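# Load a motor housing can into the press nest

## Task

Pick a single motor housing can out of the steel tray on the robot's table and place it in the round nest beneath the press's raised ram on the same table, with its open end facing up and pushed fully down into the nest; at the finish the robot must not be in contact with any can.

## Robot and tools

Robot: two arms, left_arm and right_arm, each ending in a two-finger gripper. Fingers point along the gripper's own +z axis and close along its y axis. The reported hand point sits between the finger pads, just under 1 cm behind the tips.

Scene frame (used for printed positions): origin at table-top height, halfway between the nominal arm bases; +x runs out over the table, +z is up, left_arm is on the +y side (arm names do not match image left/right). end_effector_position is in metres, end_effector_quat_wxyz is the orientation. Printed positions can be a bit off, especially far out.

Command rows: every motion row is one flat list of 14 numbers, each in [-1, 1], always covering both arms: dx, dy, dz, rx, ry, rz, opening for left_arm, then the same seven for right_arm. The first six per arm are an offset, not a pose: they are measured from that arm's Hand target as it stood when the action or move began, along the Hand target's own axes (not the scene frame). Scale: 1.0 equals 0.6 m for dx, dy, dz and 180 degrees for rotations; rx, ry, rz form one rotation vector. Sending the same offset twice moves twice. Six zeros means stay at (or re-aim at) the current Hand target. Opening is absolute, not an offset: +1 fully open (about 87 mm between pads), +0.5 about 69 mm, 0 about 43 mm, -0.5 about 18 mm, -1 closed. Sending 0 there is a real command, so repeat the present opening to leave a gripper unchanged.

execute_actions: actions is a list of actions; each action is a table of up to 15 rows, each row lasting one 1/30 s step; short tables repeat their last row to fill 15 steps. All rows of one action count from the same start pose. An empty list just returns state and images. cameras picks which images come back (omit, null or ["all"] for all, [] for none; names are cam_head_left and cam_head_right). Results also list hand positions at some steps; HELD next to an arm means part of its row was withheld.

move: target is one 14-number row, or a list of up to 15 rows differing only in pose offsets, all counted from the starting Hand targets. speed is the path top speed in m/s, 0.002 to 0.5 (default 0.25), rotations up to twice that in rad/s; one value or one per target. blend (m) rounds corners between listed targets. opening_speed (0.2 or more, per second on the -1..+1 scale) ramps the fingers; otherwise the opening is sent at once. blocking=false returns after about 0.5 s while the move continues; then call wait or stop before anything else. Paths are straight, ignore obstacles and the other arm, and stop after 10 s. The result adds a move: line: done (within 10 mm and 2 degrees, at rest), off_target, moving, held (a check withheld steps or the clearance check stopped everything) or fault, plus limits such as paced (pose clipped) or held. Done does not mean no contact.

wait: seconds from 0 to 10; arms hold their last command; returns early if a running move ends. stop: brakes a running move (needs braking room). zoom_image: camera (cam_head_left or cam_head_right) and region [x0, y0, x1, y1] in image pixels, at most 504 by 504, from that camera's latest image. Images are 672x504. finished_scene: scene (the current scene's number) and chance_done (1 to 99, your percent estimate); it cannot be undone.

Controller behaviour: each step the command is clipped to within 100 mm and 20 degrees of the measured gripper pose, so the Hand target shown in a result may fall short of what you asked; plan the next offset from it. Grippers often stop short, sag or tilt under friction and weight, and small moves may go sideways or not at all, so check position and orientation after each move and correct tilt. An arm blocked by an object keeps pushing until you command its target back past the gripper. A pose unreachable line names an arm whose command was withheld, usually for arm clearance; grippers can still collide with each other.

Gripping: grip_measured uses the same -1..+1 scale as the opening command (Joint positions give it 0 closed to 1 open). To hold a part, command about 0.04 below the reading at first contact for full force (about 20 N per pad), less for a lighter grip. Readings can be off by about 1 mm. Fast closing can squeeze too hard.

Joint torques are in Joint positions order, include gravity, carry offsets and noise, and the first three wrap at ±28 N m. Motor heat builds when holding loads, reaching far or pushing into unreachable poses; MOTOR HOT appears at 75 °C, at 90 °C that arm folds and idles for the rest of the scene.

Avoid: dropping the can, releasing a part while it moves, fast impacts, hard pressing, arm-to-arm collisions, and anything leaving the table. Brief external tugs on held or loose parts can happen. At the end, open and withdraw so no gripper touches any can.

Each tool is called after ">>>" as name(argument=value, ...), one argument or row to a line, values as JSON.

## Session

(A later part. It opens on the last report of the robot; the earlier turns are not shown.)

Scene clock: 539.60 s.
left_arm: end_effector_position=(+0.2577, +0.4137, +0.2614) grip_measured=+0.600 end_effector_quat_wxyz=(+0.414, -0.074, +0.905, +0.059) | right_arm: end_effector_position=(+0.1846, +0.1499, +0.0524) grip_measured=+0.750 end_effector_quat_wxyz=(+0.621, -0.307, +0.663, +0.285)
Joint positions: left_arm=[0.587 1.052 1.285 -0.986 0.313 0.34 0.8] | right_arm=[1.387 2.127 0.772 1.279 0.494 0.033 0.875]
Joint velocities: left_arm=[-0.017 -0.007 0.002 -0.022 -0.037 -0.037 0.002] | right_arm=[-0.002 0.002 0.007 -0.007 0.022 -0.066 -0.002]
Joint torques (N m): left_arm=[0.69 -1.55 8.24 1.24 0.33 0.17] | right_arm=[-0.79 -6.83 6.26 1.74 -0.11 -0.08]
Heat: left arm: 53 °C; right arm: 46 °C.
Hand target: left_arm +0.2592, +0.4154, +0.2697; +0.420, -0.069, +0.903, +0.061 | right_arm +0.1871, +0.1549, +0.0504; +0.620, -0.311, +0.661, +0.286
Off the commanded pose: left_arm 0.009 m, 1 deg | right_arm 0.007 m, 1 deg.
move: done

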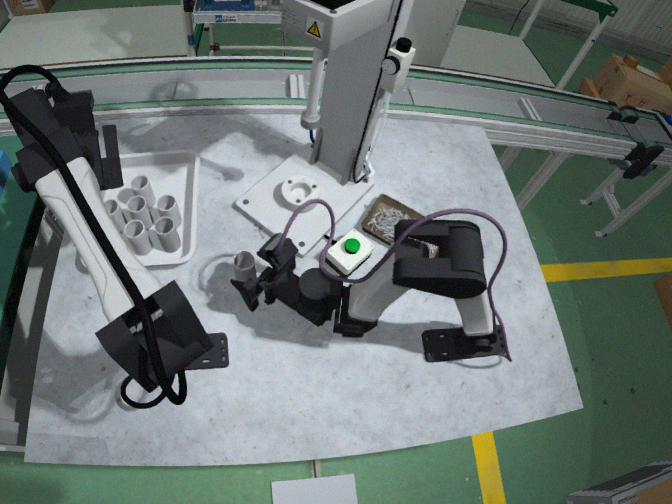

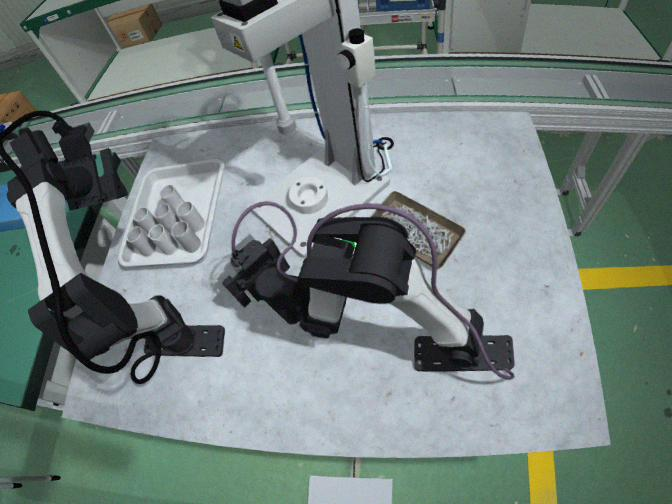

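>>> move(
  target=[0,0,0,0,0,0,0.6,0,0.007,0.01,0,0,0,0.75],
  speed=0.05,
  cameras=[],
)

>>> move(
  target=[0,0,0,0,0,0,0.6,0,0,0,0,0,0,-0.3],
  opening_speed=0.5,
)

>>> zoom_image(
  camera="cam_head_left",
  region=[200, 210, 320, 320],
)

Scene clock: 544.33 s.
left_arm: end_effector_position=(+0.2577, +0.4137, +0.2614) grip_measured=+0.600 end_effector_quat_wxyz=(+0.414, -0.074, +0.905, +0.059) | right_arm: end_effector_position=(+0.1861, +0.1568, +0.0519) grip_measured=+0.750 end_effector_quat_wxyz=(+0.620, -0.307, +0.663, +0.285)
Joint positions: left_arm=[0.587 1.052 1.285 -0.986 0.313 0.34 0.8] | right_arm=[1.387 2.142 0.803 1.263 0.494 0.033 0.875]
Joint velocities: left_arm=[0.007 -0.002 0.017 -0.081 -0.081 0.051 0.005] | right_arm=[-0.007 0.002 -0.007 0.051 -0.051 0.022 -0.009]
Joint torques (N m): left_arm=[0.64 -1.65 8.24 1.23 0.3 0.15] | right_arm=[-0.58 -6.98 6.39 1.75 -0.09 -0.08]
Heat: left arm: 53 °C; right arm: 46 °C.
Hand target: left_arm +0.2592, +0.4154, +0.2697; +0.420, -0.069, +0.903, +0.061 | right_arm +0.1878, +0.1621, +0.0499; +0.620, -0.311, +0.661, +0.286
Off the commanded pose: left_arm 0.009 m, 1 deg | right_arm 0.006 m, 0 deg.
move: done
No camera images: "cameras" was empty.

Scene clock: 546.63 s.
left_arm: end_effector_position=(+0.2577, +0.4137, +0.2614) grip_measured=+0.600 end_effector_quat_wxyz=(+0.414, -0.074, +0.905, +0.059) | right_arm: end_effector_position=(+0.1861, +0.1568, +0.0517) grip_measured=+0.007 end_effector_quat_wxyz=(+0.620, -0.308, +0.663, +0.285)
Joint positions: left_arm=[0.587 1.052 1.285 -0.986 0.313 0.34 0.8] | right_arm=[1.387 2.142 0.803 1.262 0.494 0.033 0.504]
Joint velocities: left_arm=[0.002 -0.002 0.002 -0.066 0.037 -0.022 -0.008] | right_arm=[-0.017 -0.007 0.012 0.022 -0.037 0.022 -0.006]
Joint torques (N m): left_arm=[0.69 -1.65 8.2 1.22 0.31 0.17] | right_arm=[-0.58 -6.98 6.39 1.75 -0.09 -0.08]
Heat: left arm: 53 °C; right arm: 46 °C.
Hand target: left_arm +0.2592, +0.4154, +0.2697; +0.420, -0.069, +0.903, +0.061 | right_arm +0.1878, +0.1621, +0.0499; +0.620, -0.311, +0.661, +0.286
Off the commanded pose: left_arm 0.009 m, 1 deg | right_arm 0.006 m, 0 deg.
move: done

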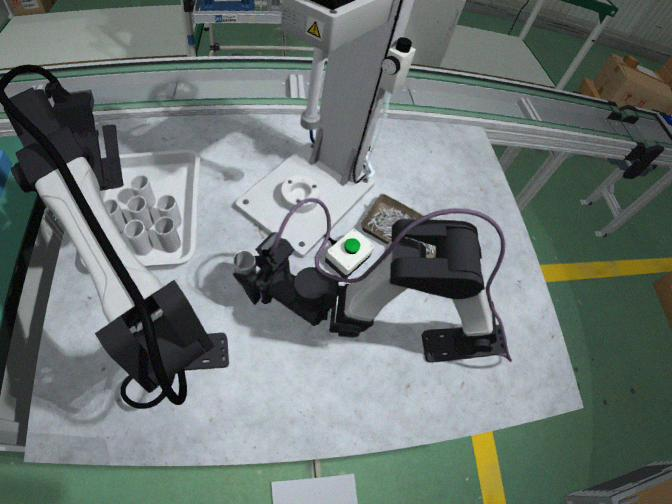

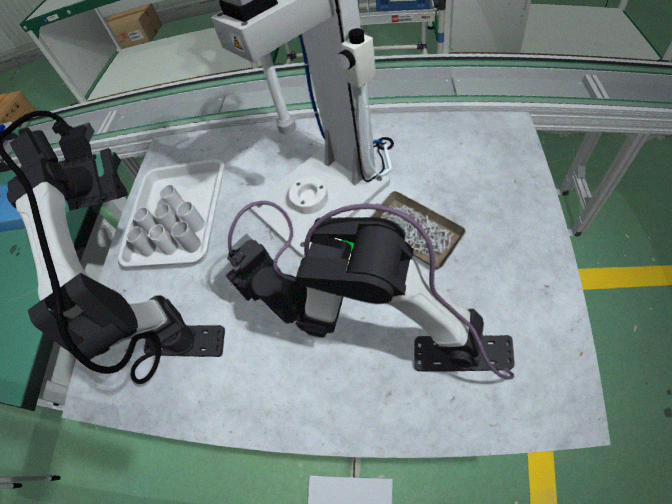

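Scaled by 4.200.

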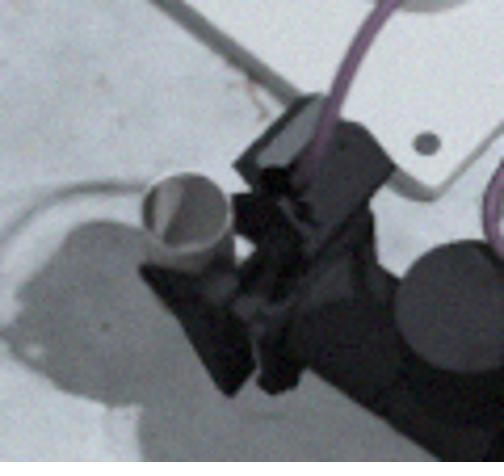

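>>> move(
  target=[0,0,0,0,0,0,0.6,-0.183,-0.0013,-0.0128,0,0,0,-0.3],
  speed=0.12,
)

Scene clock: 553.10 s.
left_arm: end_effector_position=(+0.2577, +0.4137, +0.2614) grip_measured=+0.600 end_effector_quat_wxyz=(+0.414, -0.074, +0.905, +0.059) | right_arm: end_effector_position=(+0.1851, +0.1525, +0.1219) grip_measured=+0.007 end_effector_quat_wxyz=(+0.599, -0.334, +0.681, +0.256)
Joint positions: left_arm=[0.587 1.052 1.285 -0.986 0.313 0.34 0.8] | right_arm=[1.387 1.838 0.88 0.786 0.493 0.03 0.504]
Joint velocities: left_arm=[-0.002 0.007 -0.002 0.007 -0.051 -0.051 -0.014] | right_arm=[-0.007 0.012 -0.012 0.066 -0.007 -0.022 -0.001]
Joint torques (N m): left_arm=[0.58 -1.7 8.2 1.22 0.34 0.16] | right_arm=[-0.69 -11.29 8.54 2.04 -0.06 -0.05]
Heat: left arm: 53 °C; right arm: 46 °C.
Hand target: left_arm +0.2592, +0.4154, +0.2697; +0.420, -0.069, +0.903, +0.061 | right_arm +0.1880, +0.1608, +0.1610; +0.620, -0.311, +0.661, +0.286
Off the commanded pose: left_arm 0.009 m, 1 deg | right_arm 0.039 m, 5 deg.
move: off_target (right_arm)

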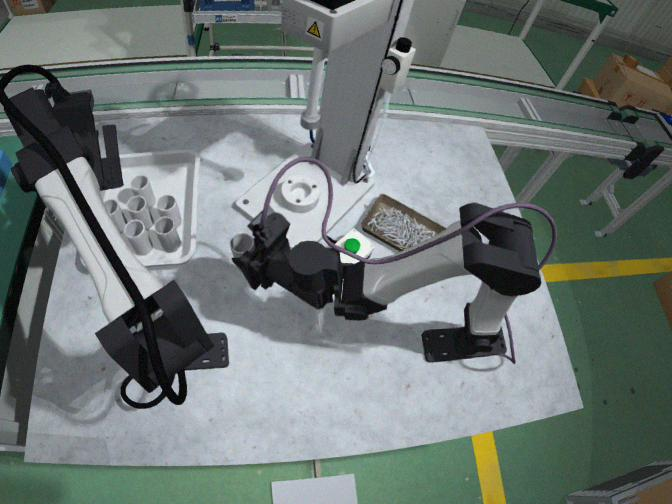

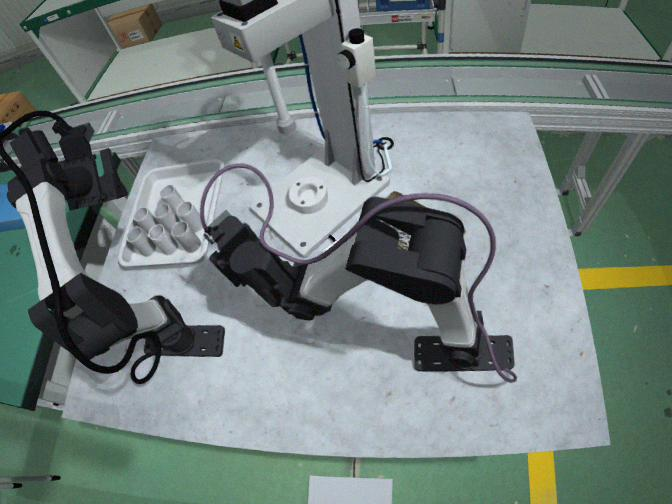

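>>> move(
  target=[0,0,0,0,0,0,0.6,-0.007,-0.3205,-0.014,-0.111,-0.02,-0.01,-0.3],
  speed=0.12,
)

>>> zoom_image(
  camera="cam_head_left",
  region=[260, 90, 400, 230],
)

>>> zoom_image(
  camera="cam_head_right",
  region=[260, 90, 400, 230],
)

Scene clock: 562.20 s.
left_arm: end_effector_position=(+0.2577, +0.4137, +0.2614) grip_measured=+0.600 end_effector_quat_wxyz=(+0.414, -0.074, +0.905, +0.059) | right_arm: end_effector_position=(+0.3204, +0.0215, +0.1461) grip_measured=+0.007 end_effector_quat_wxyz=(+0.561, -0.416, +0.601, +0.389)
Joint positions: left_arm=[0.587 1.052 1.285 -0.986 0.313 0.34 0.8] | right_arm=[0.629 1.7 0.722 0.896 -0.608 -0.046 0.504]
Joint velocities: left_arm=[-0.012 -0.002 0.007 0.051 0.007 -0.037 0.002] | right_arm=[0.012 -0.002 -0.002 0.081 0.051 0.051 -0.006]
Joint torques (N m): left_arm=[0.65 -1.58 8.34 1.23 0.31 0.16] | right_arm=[-0.61 -5.91 8.99 2.21 -0.2 0.02]
Heat: left arm: 53 °C; right arm: 47 °C.
Hand target: left_arm +0.2592, +0.4154, +0.2697; +0.420, -0.069, +0.903, +0.061 | right_arm +0.3288, +0.0278, +0.1667; +0.584, -0.417, +0.574, +0.393
Off the commanded pose: left_arm 0.009 m, 1 deg | right_arm 0.025 m, 4 deg.
move: off_target (right_arm)

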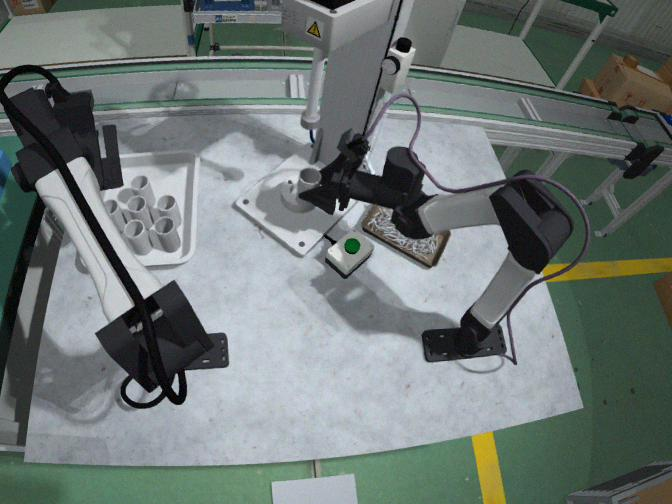

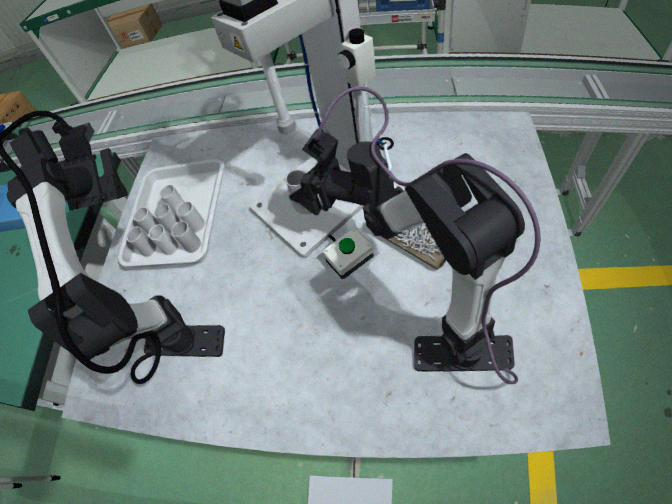

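Scaled by 3.600.

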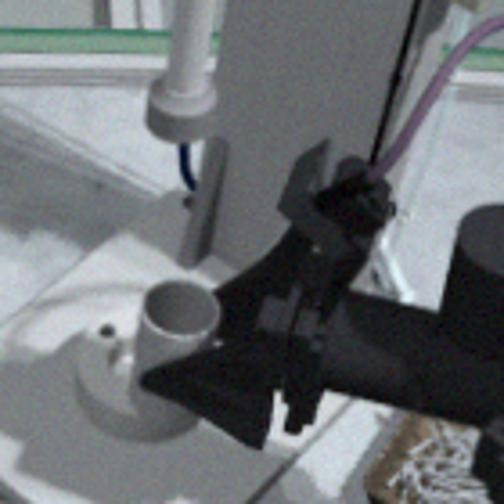

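Scaled by 3.600.

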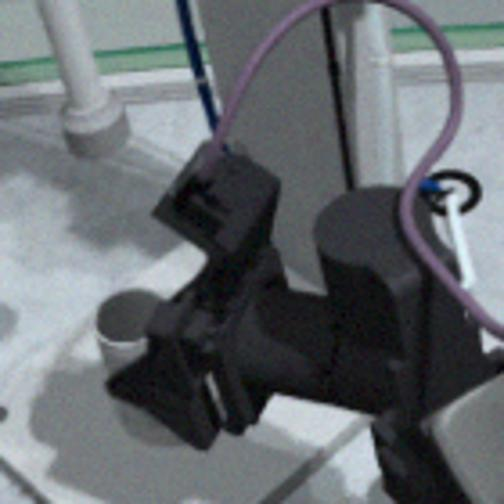

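>>> move(
  target=[0,0,0,0,0,0,0.6,0.0438,-0.061,0.0232,0,0,0,-0.3],
  speed=0.08,
)

>>> zoom_image(
  camera="cam_head_left",
  region=[270, 130, 340, 220],
)

>>> zoom_image(
  camera="cam_head_right",
  region=[270, 130, 340, 220],
)

Scene clock: 570.07 s.
left_arm: end_effector_position=(+0.2577, +0.4137, +0.2614) grip_measured=+0.600 end_effector_quat_wxyz=(+0.414, -0.074, +0.905, +0.059) | right_arm: end_effector_position=(+0.3587, +0.0226, +0.1228) grip_measured=+0.007 end_effector_quat_wxyz=(+0.561, -0.414, +0.600, +0.392)
Joint positions: left_arm=[0.587 1.052 1.285 -0.986 0.313 0.34 0.8] | right_arm=[0.567 1.881 0.826 0.974 -0.672 -0.046 0.504]
Joint velocities: left_arm=[-0.012 -0.002 -0.007 -0.051 -0.051 0.007 -0.005] | right_arm=[0.002 0.002 0.002 -0.037 -0.022 -0.037 -0.004]
Joint torques (N m): left_arm=[0.64 -1.66 8.24 1.23 0.3 0.16] | right_arm=[-0.84 -6.84 8.75 2.17 -0.2 -0.01]
Heat: left arm: 53 °C; right arm: 47 °C.
Hand target: left_arm +0.2592, +0.4154, +0.2697; +0.420, -0.069, +0.903, +0.061 | right_arm +0.3687, +0.0274, +0.1410; +0.584, -0.418, +0.574, +0.393
Off the commanded pose: left_arm 0.009 m, 1 deg | right_arm 0.022 m, 4 deg.
move: off_target (right_arm)

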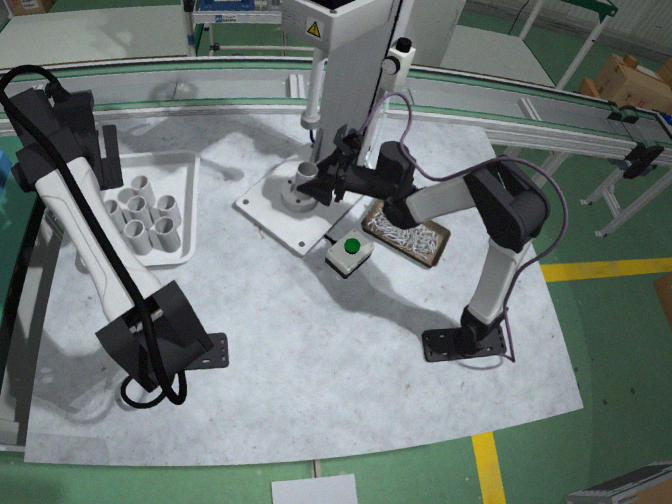

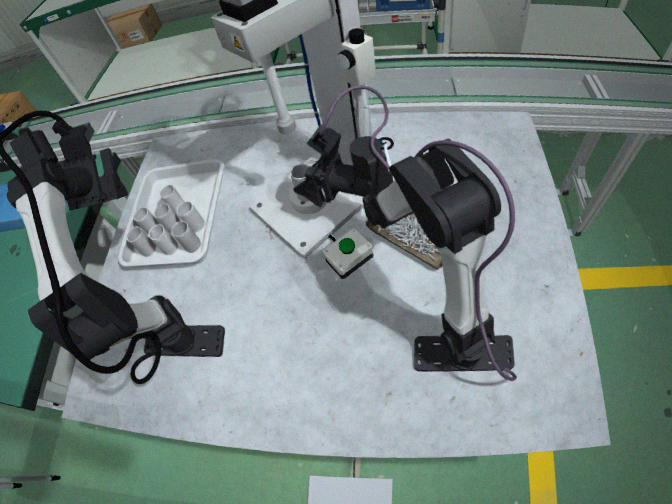

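Scaled by 5.600.

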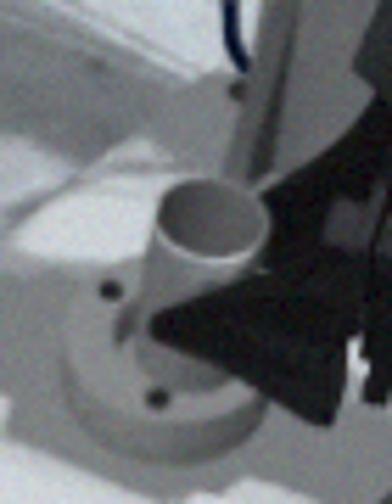

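Scaled by 5.600.

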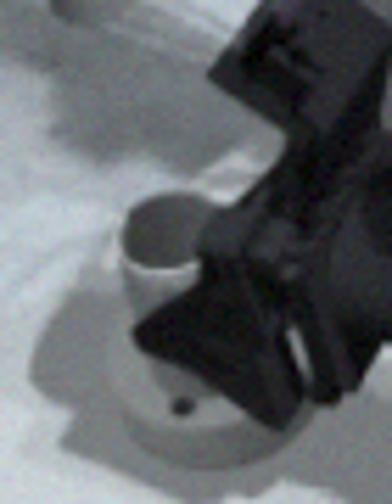

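>>> move(
  target=[0,0,0,0,0,0,0.6,0.0108,-0.025,0.0128,0,0,0,-0.3],
  speed=0.06,
)

>>> zoom_image(
  camera="cam_head_left",
  region=[275, 150, 325, 215],
)

>>> zoom_image(
  camera="cam_head_right",
  region=[280, 150, 330, 215],
)

Scene clock: 580.23 s.
left_arm: end_effector_position=(+0.2577, +0.4137, +0.2614) grip_measured=+0.600 end_effector_quat_wxyz=(+0.414, -0.074, +0.905, +0.059) | right_arm: end_effector_position=(+0.3760, +0.0250, +0.1180) grip_measured=+0.007 end_effector_quat_wxyz=(+0.562, -0.414, +0.599, +0.392)
Joint positions: left_arm=[0.587 1.052 1.285 -0.986 0.313 0.34 0.8] | right_arm=[0.548 1.944 0.89 0.976 -0.691 -0.046 0.504]
Joint velocities: left_arm=[-0.012 -0.022 -0.012 0.081 0.007 0.022 0.005] | right_arm=[-0.012 0.012 0.007 0.022 0.051 0.095 0.016]
Joint torques (N m): left_arm=[0.66 -1.7 8.17 1.23 0.34 0.16] | right_arm=[-0.85 -7.28 8.57 2.15 -0.19 -0.01]
Heat: left arm: 53 °C; right arm: 47 °C.
Hand target: left_arm +0.2592, +0.4154, +0.2697; +0.420, -0.069, +0.903, +0.061 | right_arm +0.3856, +0.0290, +0.1347; +0.584, -0.418, +0.574, +0.393
Off the commanded pose: left_arm 0.009 m, 1 deg | right_arm 0.020 m, 4 deg.
move: off_target (right_arm)

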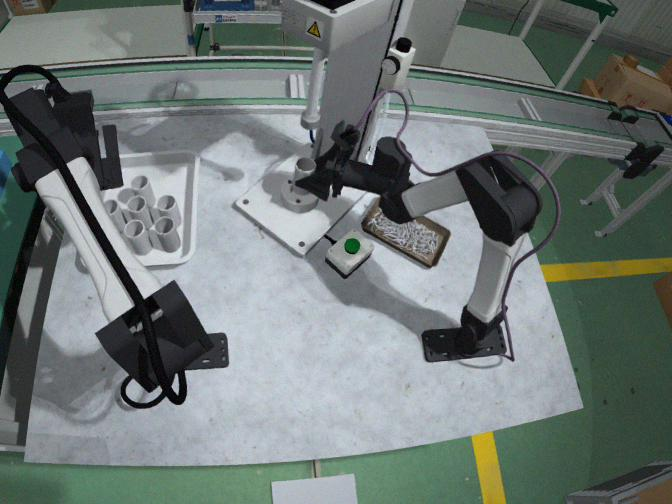

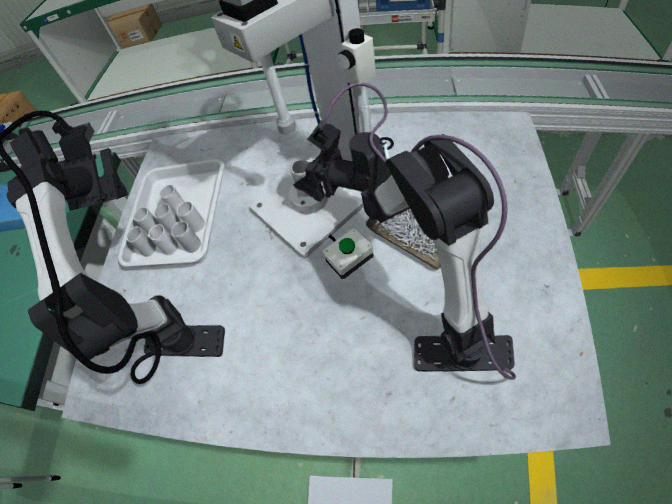

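Scaled by 7.754.

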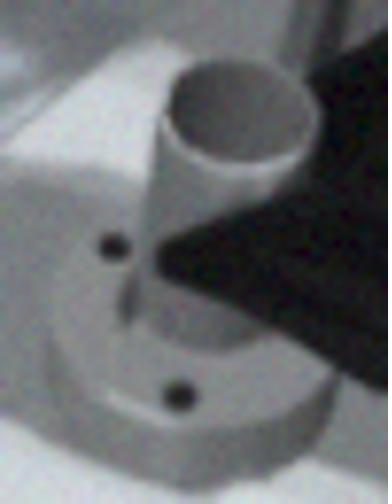

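Scaled by 7.754.

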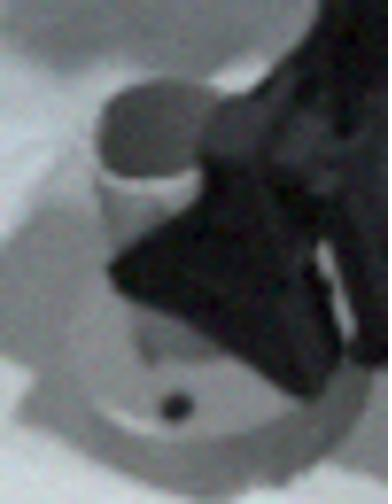

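>>> move(
  target=[0,0,0,0,0,0,0.6,0.0166,-0.0083,0.0033,0,0,0,-0.3],
  speed=0.05,
)

>>> zoom_image(
  camera="cam_head_left",
  region=[275, 150, 325, 215],
)

>>> zoom_image(
  camera="cam_head_right",
  region=[280, 150, 330, 215],
)

Scene clock: 588.90 s.
left_arm: end_effector_position=(+0.2577, +0.4137, +0.2614) grip_measured=+0.600 end_effector_quat_wxyz=(+0.414, -0.074, +0.905, +0.059) | right_arm: end_effector_position=(+0.3808, +0.0253, +0.1081) grip_measured=+0.007 end_effector_quat_wxyz=(+0.561, -0.414, +0.599, +0.393)
Joint positions: left_arm=[0.587 1.052 1.285 -0.986 0.313 0.34 0.8] | right_arm=[0.542 1.987 0.902 1.005 -0.699 -0.046 0.504]
Joint velocities: left_arm=[-0.022 0.017 -0.007 -0.037 0.007 -0.081 0.005] | right_arm=[-0.012 0.002 -0.002 -0.037 0.037 0.037 -0.001]
Joint torques (N m): left_arm=[0.68 -1.5 8.23 1.26 0.33 0.17] | right_arm=[-0.94 -7.47 8.49 2.17 -0.2 -0.02]
Heat: left arm: 53 °C; right arm: 48 °C.
Hand target: left_arm +0.2592, +0.4154, +0.2697; +0.420, -0.069, +0.903, +0.061 | right_arm +0.3911, +0.0290, +0.1247; +0.584, -0.418, +0.574, +0.393
Off the commanded pose: left_arm 0.009 m, 1 deg | right_arm 0.020 m, 4 deg.
move: off_target (right_arm)

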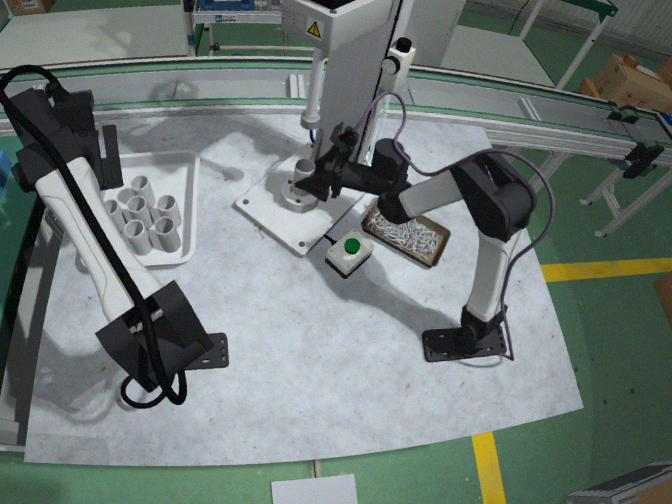

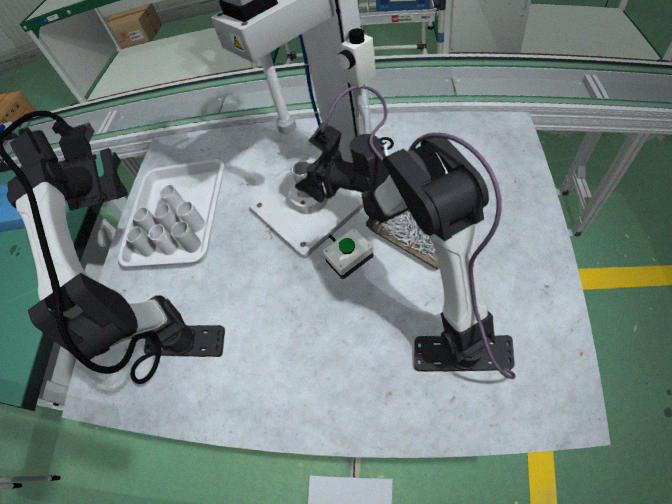

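Scaled by 7.754.

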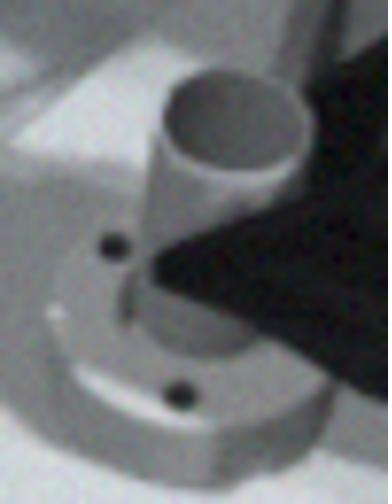

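Scaled by 7.754.

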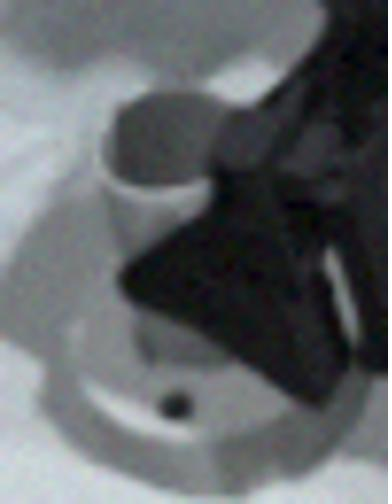

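>>> move(
  target=[0,0,0,0,0,0,0.6,0.02,-0.002,0.001,0,0,0,-0.3],
  speed=0.04,
)

>>> zoom_image(
  camera="cam_head_left",
  region=[275, 150, 325, 215],
)

>>> zoom_image(
  camera="cam_head_right",
  region=[280, 150, 330, 215],
)

Scene clock: 592.87 s.
left_arm: end_effector_position=(+0.2577, +0.4137, +0.2614) grip_measured=+0.600 end_effector_quat_wxyz=(+0.414, -0.074, +0.905, +0.059) | right_arm: end_effector_position=(+0.3822, +0.0265, +0.0976) grip_measured=+0.007 end_effector_quat_wxyz=(+0.562, -0.415, +0.597, +0.394)
Joint positions: left_arm=[0.587 1.052 1.285 -0.986 0.313 0.34 0.8] | right_arm=[0.542 2.028 0.902 1.05 -0.702 -0.046 0.504]
Joint velocities: left_arm=[-0.007 -0.002 -0.002 0.022 0.022 -0.037 0.014] | right_arm=[0.002 -0.002 -0.027 0.066 0.066 0.007 -0.004]
Joint torques (N m): left_arm=[0.69 -1.52 8.24 1.21 0.31 0.14] | right_arm=[-1.13 -7.56 8.13 2.15 -0.2 -0.02]
Heat: left arm: 53 °C; right arm: 48 °C.
Hand target: left_arm +0.2592, +0.4154, +0.2697; +0.420, -0.069, +0.903, +0.061 | right_arm +0.3928, +0.0290, +0.1126; +0.584, -0.418, +0.574, +0.393
Off the commanded pose: left_arm 0.009 m, 1 deg | right_arm 0.019 m, 4 deg.
move: off_target (right_arm)

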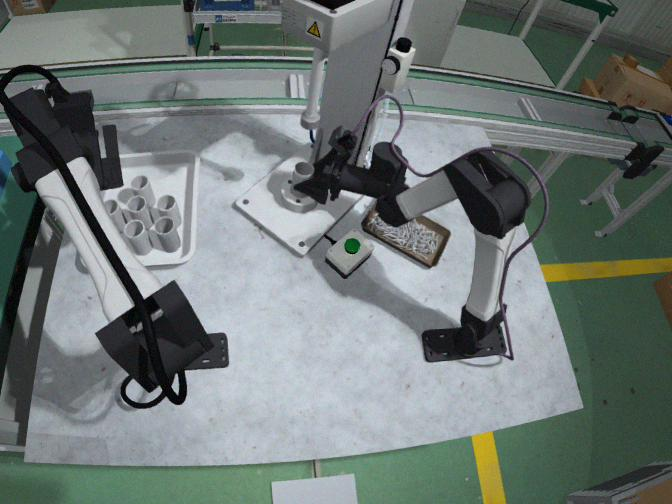

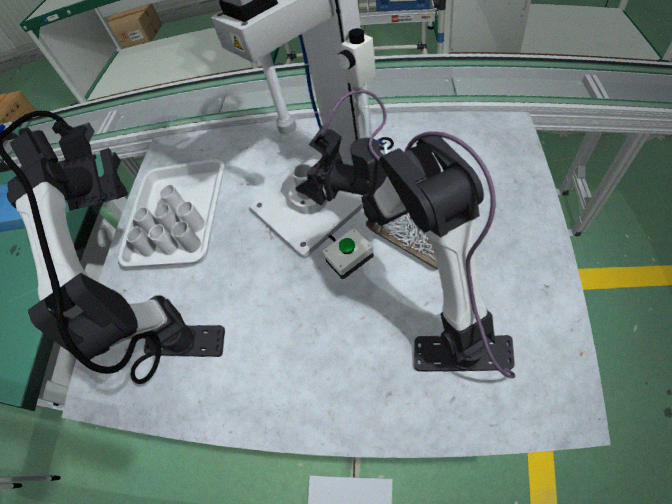

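Scaled by 7.754.

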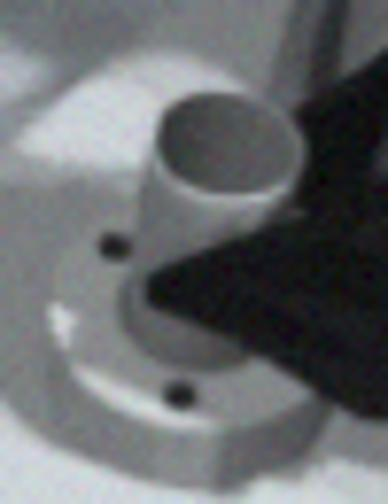

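Scaled by 7.754.

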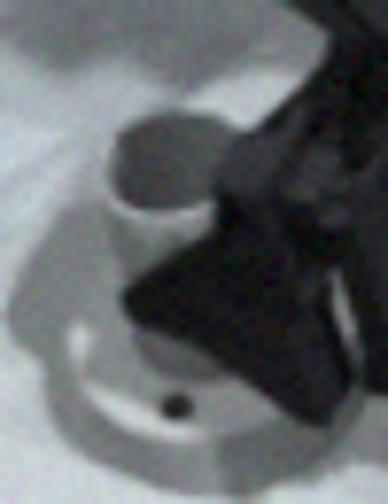

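>>> move(
  target=[0,0,0,0,0,0,0.6,0.0133,0,0.0,0,0,0,-0.3],
  speed=0.04,
)

>>> zoom_image(
  camera="cam_head_left",
  region=[275, 150, 325, 215],
)

>>> zoom_image(
  camera="cam_head_right",
  region=[280, 150, 330, 215],
)

Scene clock: 598.47 s.
left_arm: end_effector_position=(+0.2577, +0.4137, +0.2614) grip_measured=+0.600 end_effector_quat_wxyz=(+0.414, -0.074, +0.905, +0.059) | right_arm: end_effector_position=(+0.3830, +0.0264, +0.0910) grip_measured=+0.007 end_effector_quat_wxyz=(+0.562, -0.416, +0.596, +0.395)
Joint positions: left_arm=[0.587 1.052 1.285 -0.986 0.313 0.34 0.8] | right_arm=[0.539 2.053 0.902 1.077 -0.708 -0.046 0.504]
Joint velocities: left_arm=[-0.017 -0.012 -0.002 -0.007 -0.022 -0.007 -0.011] | right_arm=[-0.017 -0.012 -0.012 -0.095 -0.007 -0.037 -0.009]
Joint torques (N m): left_arm=[0.65 -1.65 8.25 1.24 0.33 0.15] | right_arm=[-0.96 -7.57 7.71 2.17 -0.14 -0.01]
Heat: left arm: 53 °C; right arm: 48 °C.
Hand target: left_arm +0.2592, +0.4154, +0.2697; +0.420, -0.069, +0.903, +0.061 | right_arm +0.3931, +0.0287, +0.1046; +0.584, -0.418, +0.574, +0.393
Off the commanded pose: left_arm 0.009 m, 1 deg | right_arm 0.017 m, 4 deg.
move: off_target (right_arm)

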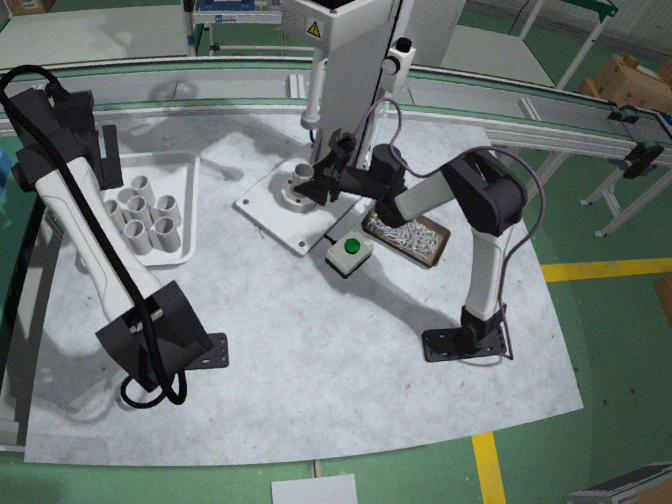

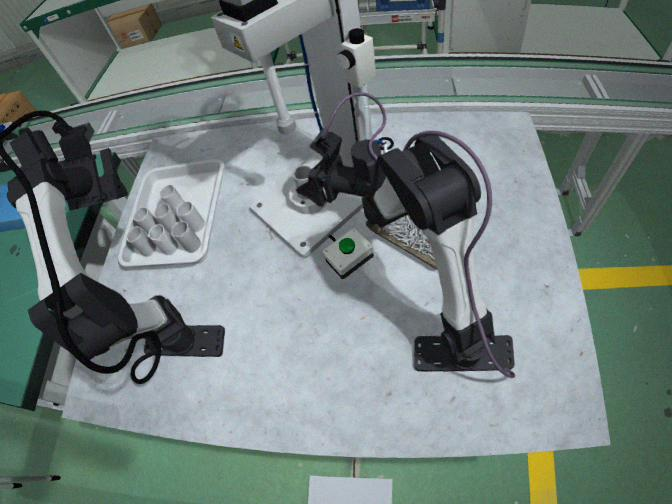

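Scaled by 7.754.

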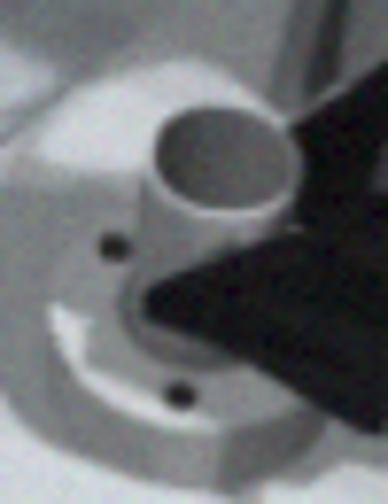

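Scaled by 7.754.

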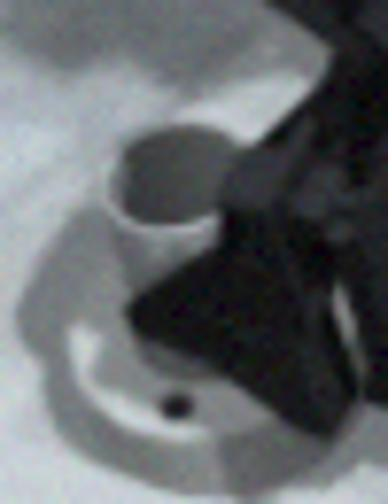

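>>> move(
  target=[0,0,0,0,0,0,0.6,0.0167,0,0.0,0,0,0,-0.3],
  speed=0.04,
)

>>> zoom_image(
  camera="cam_head_left",
  region=[275, 150, 325, 215],
)

>>> zoom_image(
  camera="cam_head_right",
  region=[280, 150, 330, 215],
)

Scene clock: 603.33 s.
left_arm: end_effector_position=(+0.2577, +0.4137, +0.2614) grip_measured=+0.600 end_effector_quat_wxyz=(+0.414, -0.074, +0.905, +0.059) | right_arm: end_effector_position=(+0.3823, +0.0272, +0.0881) grip_measured=+0.007 end_effector_quat_wxyz=(+0.566, -0.421, +0.585, +0.401)
Joint positions: left_arm=[0.587 1.052 1.285 -0.986 0.313 0.34 0.8] | right_arm=[0.535 2.08 0.902 1.126 -0.732 -0.043 0.504]
Joint velocities: left_arm=[0.007 -0.012 0.002 0.037 -0.095 0.007 -0.008] | right_arm=[-0.002 0.002 0.022 0.007 -0.051 -0.007 -0.001]
Joint torques (N m): left_arm=[0.57 -1.74 8.2 1.24 0.32 0.16] | right_arm=[-0.68 -7.13 7.3 2.05 0.09 -0.03]
Heat: left arm: 53 °C; right arm: 48 °C.
Hand target: left_arm +0.2592, +0.4154, +0.2697; +0.420, -0.069, +0.903, +0.061 | right_arm +0.3934, +0.0286, +0.0947; +0.584, -0.418, +0.574, +0.393
Off the commanded pose: left_arm 0.009 m, 1 deg | right_arm 0.013 m, 3 deg.
move: off_target (right_arm)

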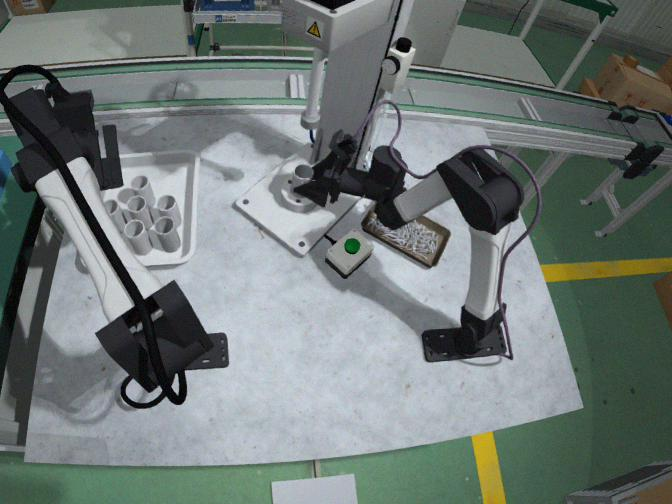

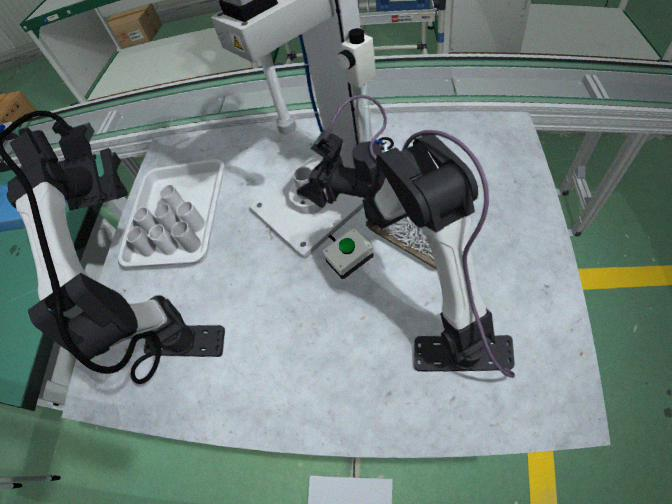

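Scaled by 7.754.

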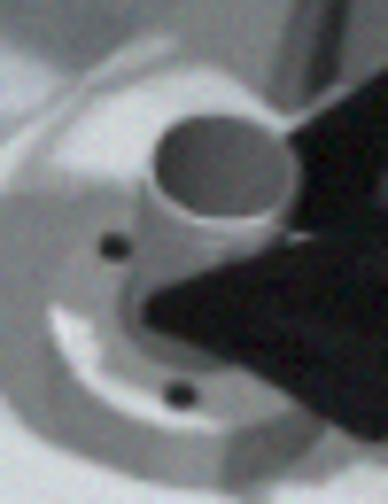

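Scaled by 7.754.

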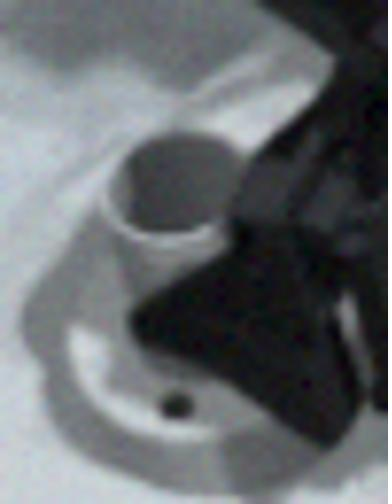

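>>> move(
  target=[0,0,0,0,0,0,0.6,0.0133,0,0.0,0,0.008,0,-0.3],
  speed=0.04,
)

>>> zoom_image(
  camera="cam_head_left",
  region=[275, 150, 325, 215],
)

>>> zoom_image(
  camera="cam_head_right",
  region=[280, 150, 330, 215],
)

Scene clock: 607.50 s.
left_arm: end_effector_position=(+0.2577, +0.4137, +0.2614) grip_measured=+0.600 end_effector_quat_wxyz=(+0.414, -0.074, +0.905, +0.059) | right_arm: end_effector_position=(+0.3825, +0.0266, +0.0812) grip_measured=+0.007 end_effector_quat_wxyz=(+0.562, -0.424, +0.588, +0.397)
Joint positions: left_arm=[0.587 1.052 1.285 -0.986 0.313 0.34 0.8] | right_arm=[0.535 2.092 0.902 1.12 -0.73 -0.058 0.504]
Joint velocities: left_arm=[0.002 0.007 -0.007 -0.066 -0.051 -0.037 0.002] | right_arm=[0.002 -0.012 -0.017 -0.007 0.022 -0.051 0.004]
Joint torques (N m): left_arm=[0.62 -1.69 8.27 1.24 0.29 0.15] | right_arm=[-0.51 -7.51 7.58 1.81 0.1 -0.09]
Heat: left arm: 53 °C; right arm: 48 °C.
Hand target: left_arm +0.2592, +0.4154, +0.2697; +0.420, -0.069, +0.903, +0.061 | right_arm +0.3936, +0.0284, +0.0866; +0.577, -0.422, +0.582, +0.388
Off the commanded pose: left_arm 0.009 m, 1 deg | right_arm 0.013 m, 2 deg.
move: off_target (right_arm)

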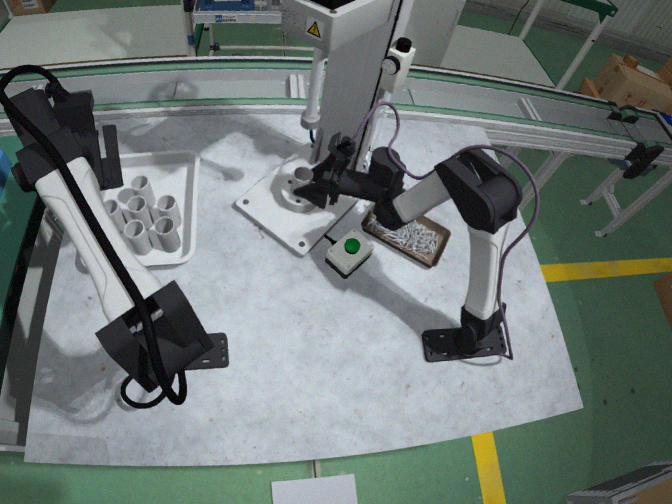

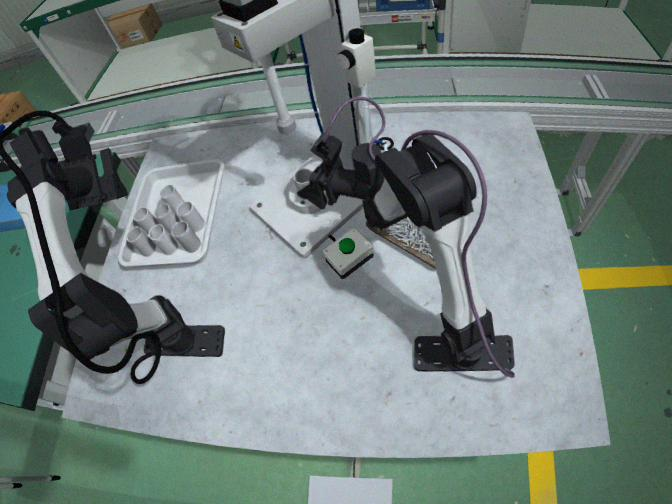

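Scaled by 7.754.

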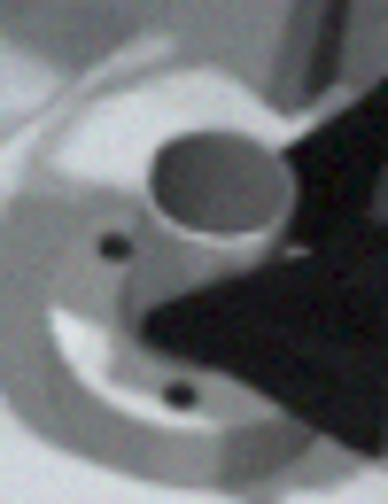

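Scaled by 7.754.

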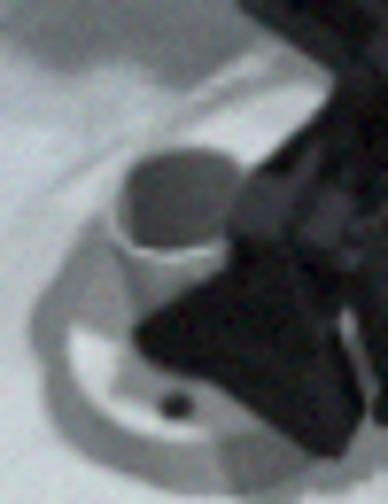

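>>> move(
  target=[0,0,0,0,0,0,0.6,0.0117,0,0.0,0,0.0,0,-0.3],
  speed=0.04,
)

>>> zoom_image(
  camera="cam_head_left",
  region=[275, 150, 325, 215],
)

>>> zoom_image(
  camera="cam_head_right",
  region=[280, 150, 330, 215],
)

Scene clock: 612.73 s.
left_arm: end_effector_position=(+0.2577, +0.4137, +0.2614) grip_measured=+0.600 end_effector_quat_wxyz=(+0.414, -0.074, +0.905, +0.059) | right_arm: end_effector_position=(+0.3820, +0.0276, +0.0807) grip_measured=+0.007 end_effector_quat_wxyz=(+0.566, -0.428, +0.581, +0.399)
Joint positions: left_arm=[0.587 1.052 1.285 -0.986 0.313 0.34 0.8] | right_arm=[0.535 2.105 0.902 1.147 -0.739 -0.059 0.504]
Joint velocities: left_arm=[-0.017 -0.012 0.002 0.022 -0.022 -0.051 0.002] | right_arm=[-0.012 0.007 0.017 0.051 -0.051 0.007 -0.004]
Joint torques (N m): left_arm=[0.49 -1.62 8.17 1.24 0.32 0.18] | right_arm=[-0.61 -6.67 7.32 1.79 0.19 -0.09]
Heat: left arm: 53 °C; right arm: 48 °C.
Hand target: left_arm +0.2592, +0.4154, +0.2697; +0.420, -0.069, +0.903, +0.061 | right_arm +0.3937, +0.0281, +0.0796; +0.577, -0.422, +0.582, +0.388
Off the commanded pose: left_arm 0.009 m, 1 deg | right_arm 0.012 m, 2 deg.
move: off_target (right_arm)

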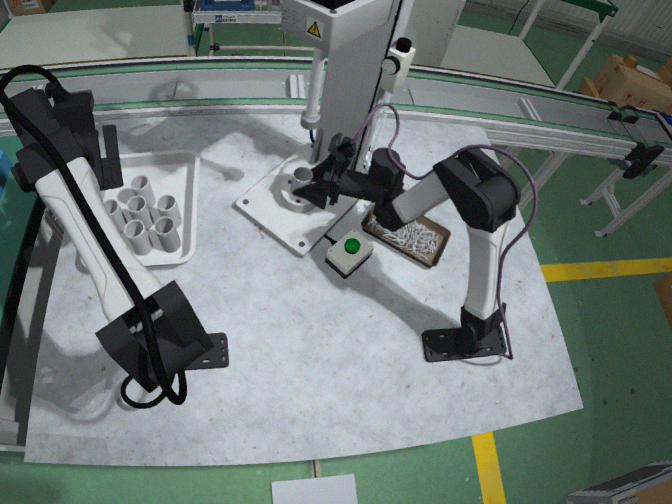

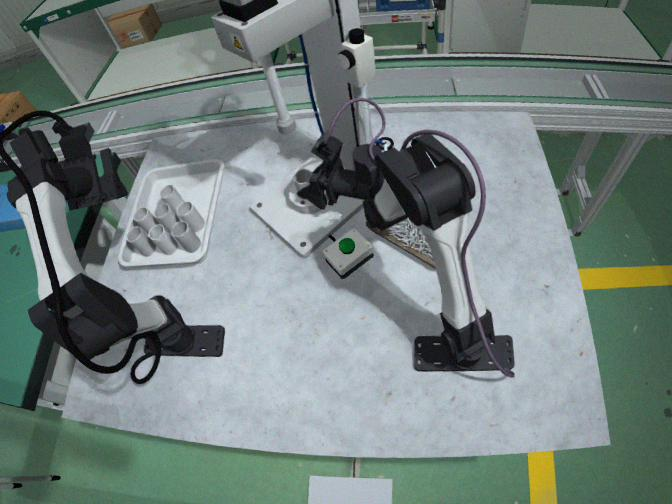

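Scaled by 7.754.

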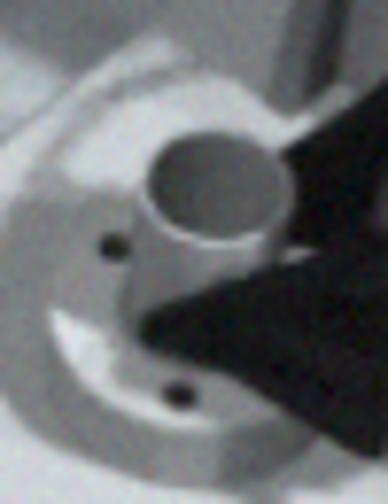

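Scaled by 7.754.

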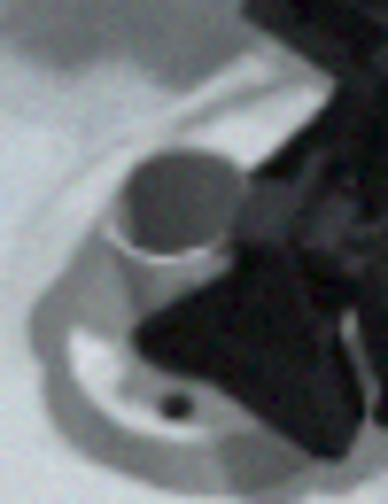

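>>> move(
  target=[0,0,0,0,0,0,0.6,0.0117,0,0.0,0,0.008,0,-0.3],
  speed=0.04,
)

>>> zoom_image(
  camera="cam_head_left",
  region=[275, 150, 325, 215],
)

Scene clock: 619.20 s.
left_arm: end_effector_position=(+0.2577, +0.4137, +0.2614) grip_measured=+0.600 end_effector_quat_wxyz=(+0.414, -0.074, +0.905, +0.059) | right_arm: end_effector_position=(+0.3818, +0.0276, +0.0802) grip_measured=+0.007 end_effector_quat_wxyz=(+0.567, -0.431, +0.579, +0.397)
Joint positions: left_arm=[0.587 1.052 1.285 -0.986 0.313 0.34 0.8] | right_arm=[0.535 2.105 0.902 1.145 -0.742 -0.068 0.504]
Joint velocities: left_arm=[0.022 -0.002 -0.002 -0.037 0.022 -0.007 0.002] | right_arm=[-0.007 -0.022 -0.017 0.051 -0.037 -0.081 -0.001]
Joint torques (N m): left_arm=[0.68 -1.63 8.27 1.24 0.32 0.18] | right_arm=[-0.49 -6.48 7.56 1.46 0.24 -0.23]
Heat: left arm: 53 °C; right arm: 48 °C.
Hand target: left_arm +0.2592, +0.4154, +0.2697; +0.420, -0.069, +0.903, +0.061 | right_arm +0.3937, +0.0279, +0.0726; +0.569, -0.427, +0.589, +0.383
Off the commanded pose: left_arm 0.009 m, 1 deg | right_arm 0.014 m, 2 deg.
move: off_target (right_arm)

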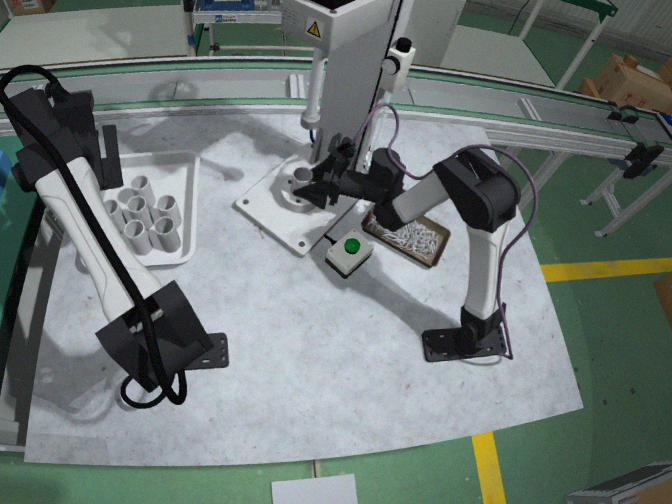

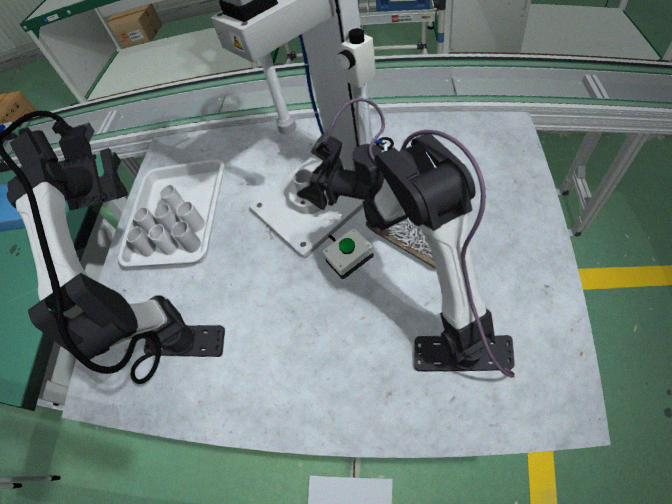

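Scaled by 7.754.

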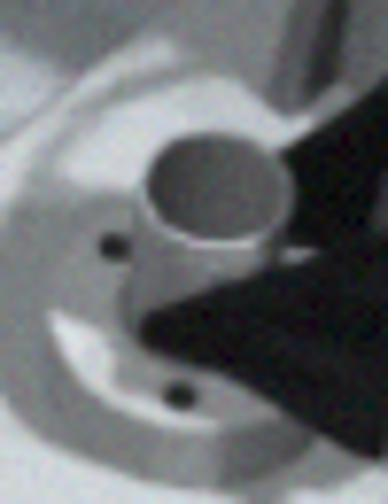

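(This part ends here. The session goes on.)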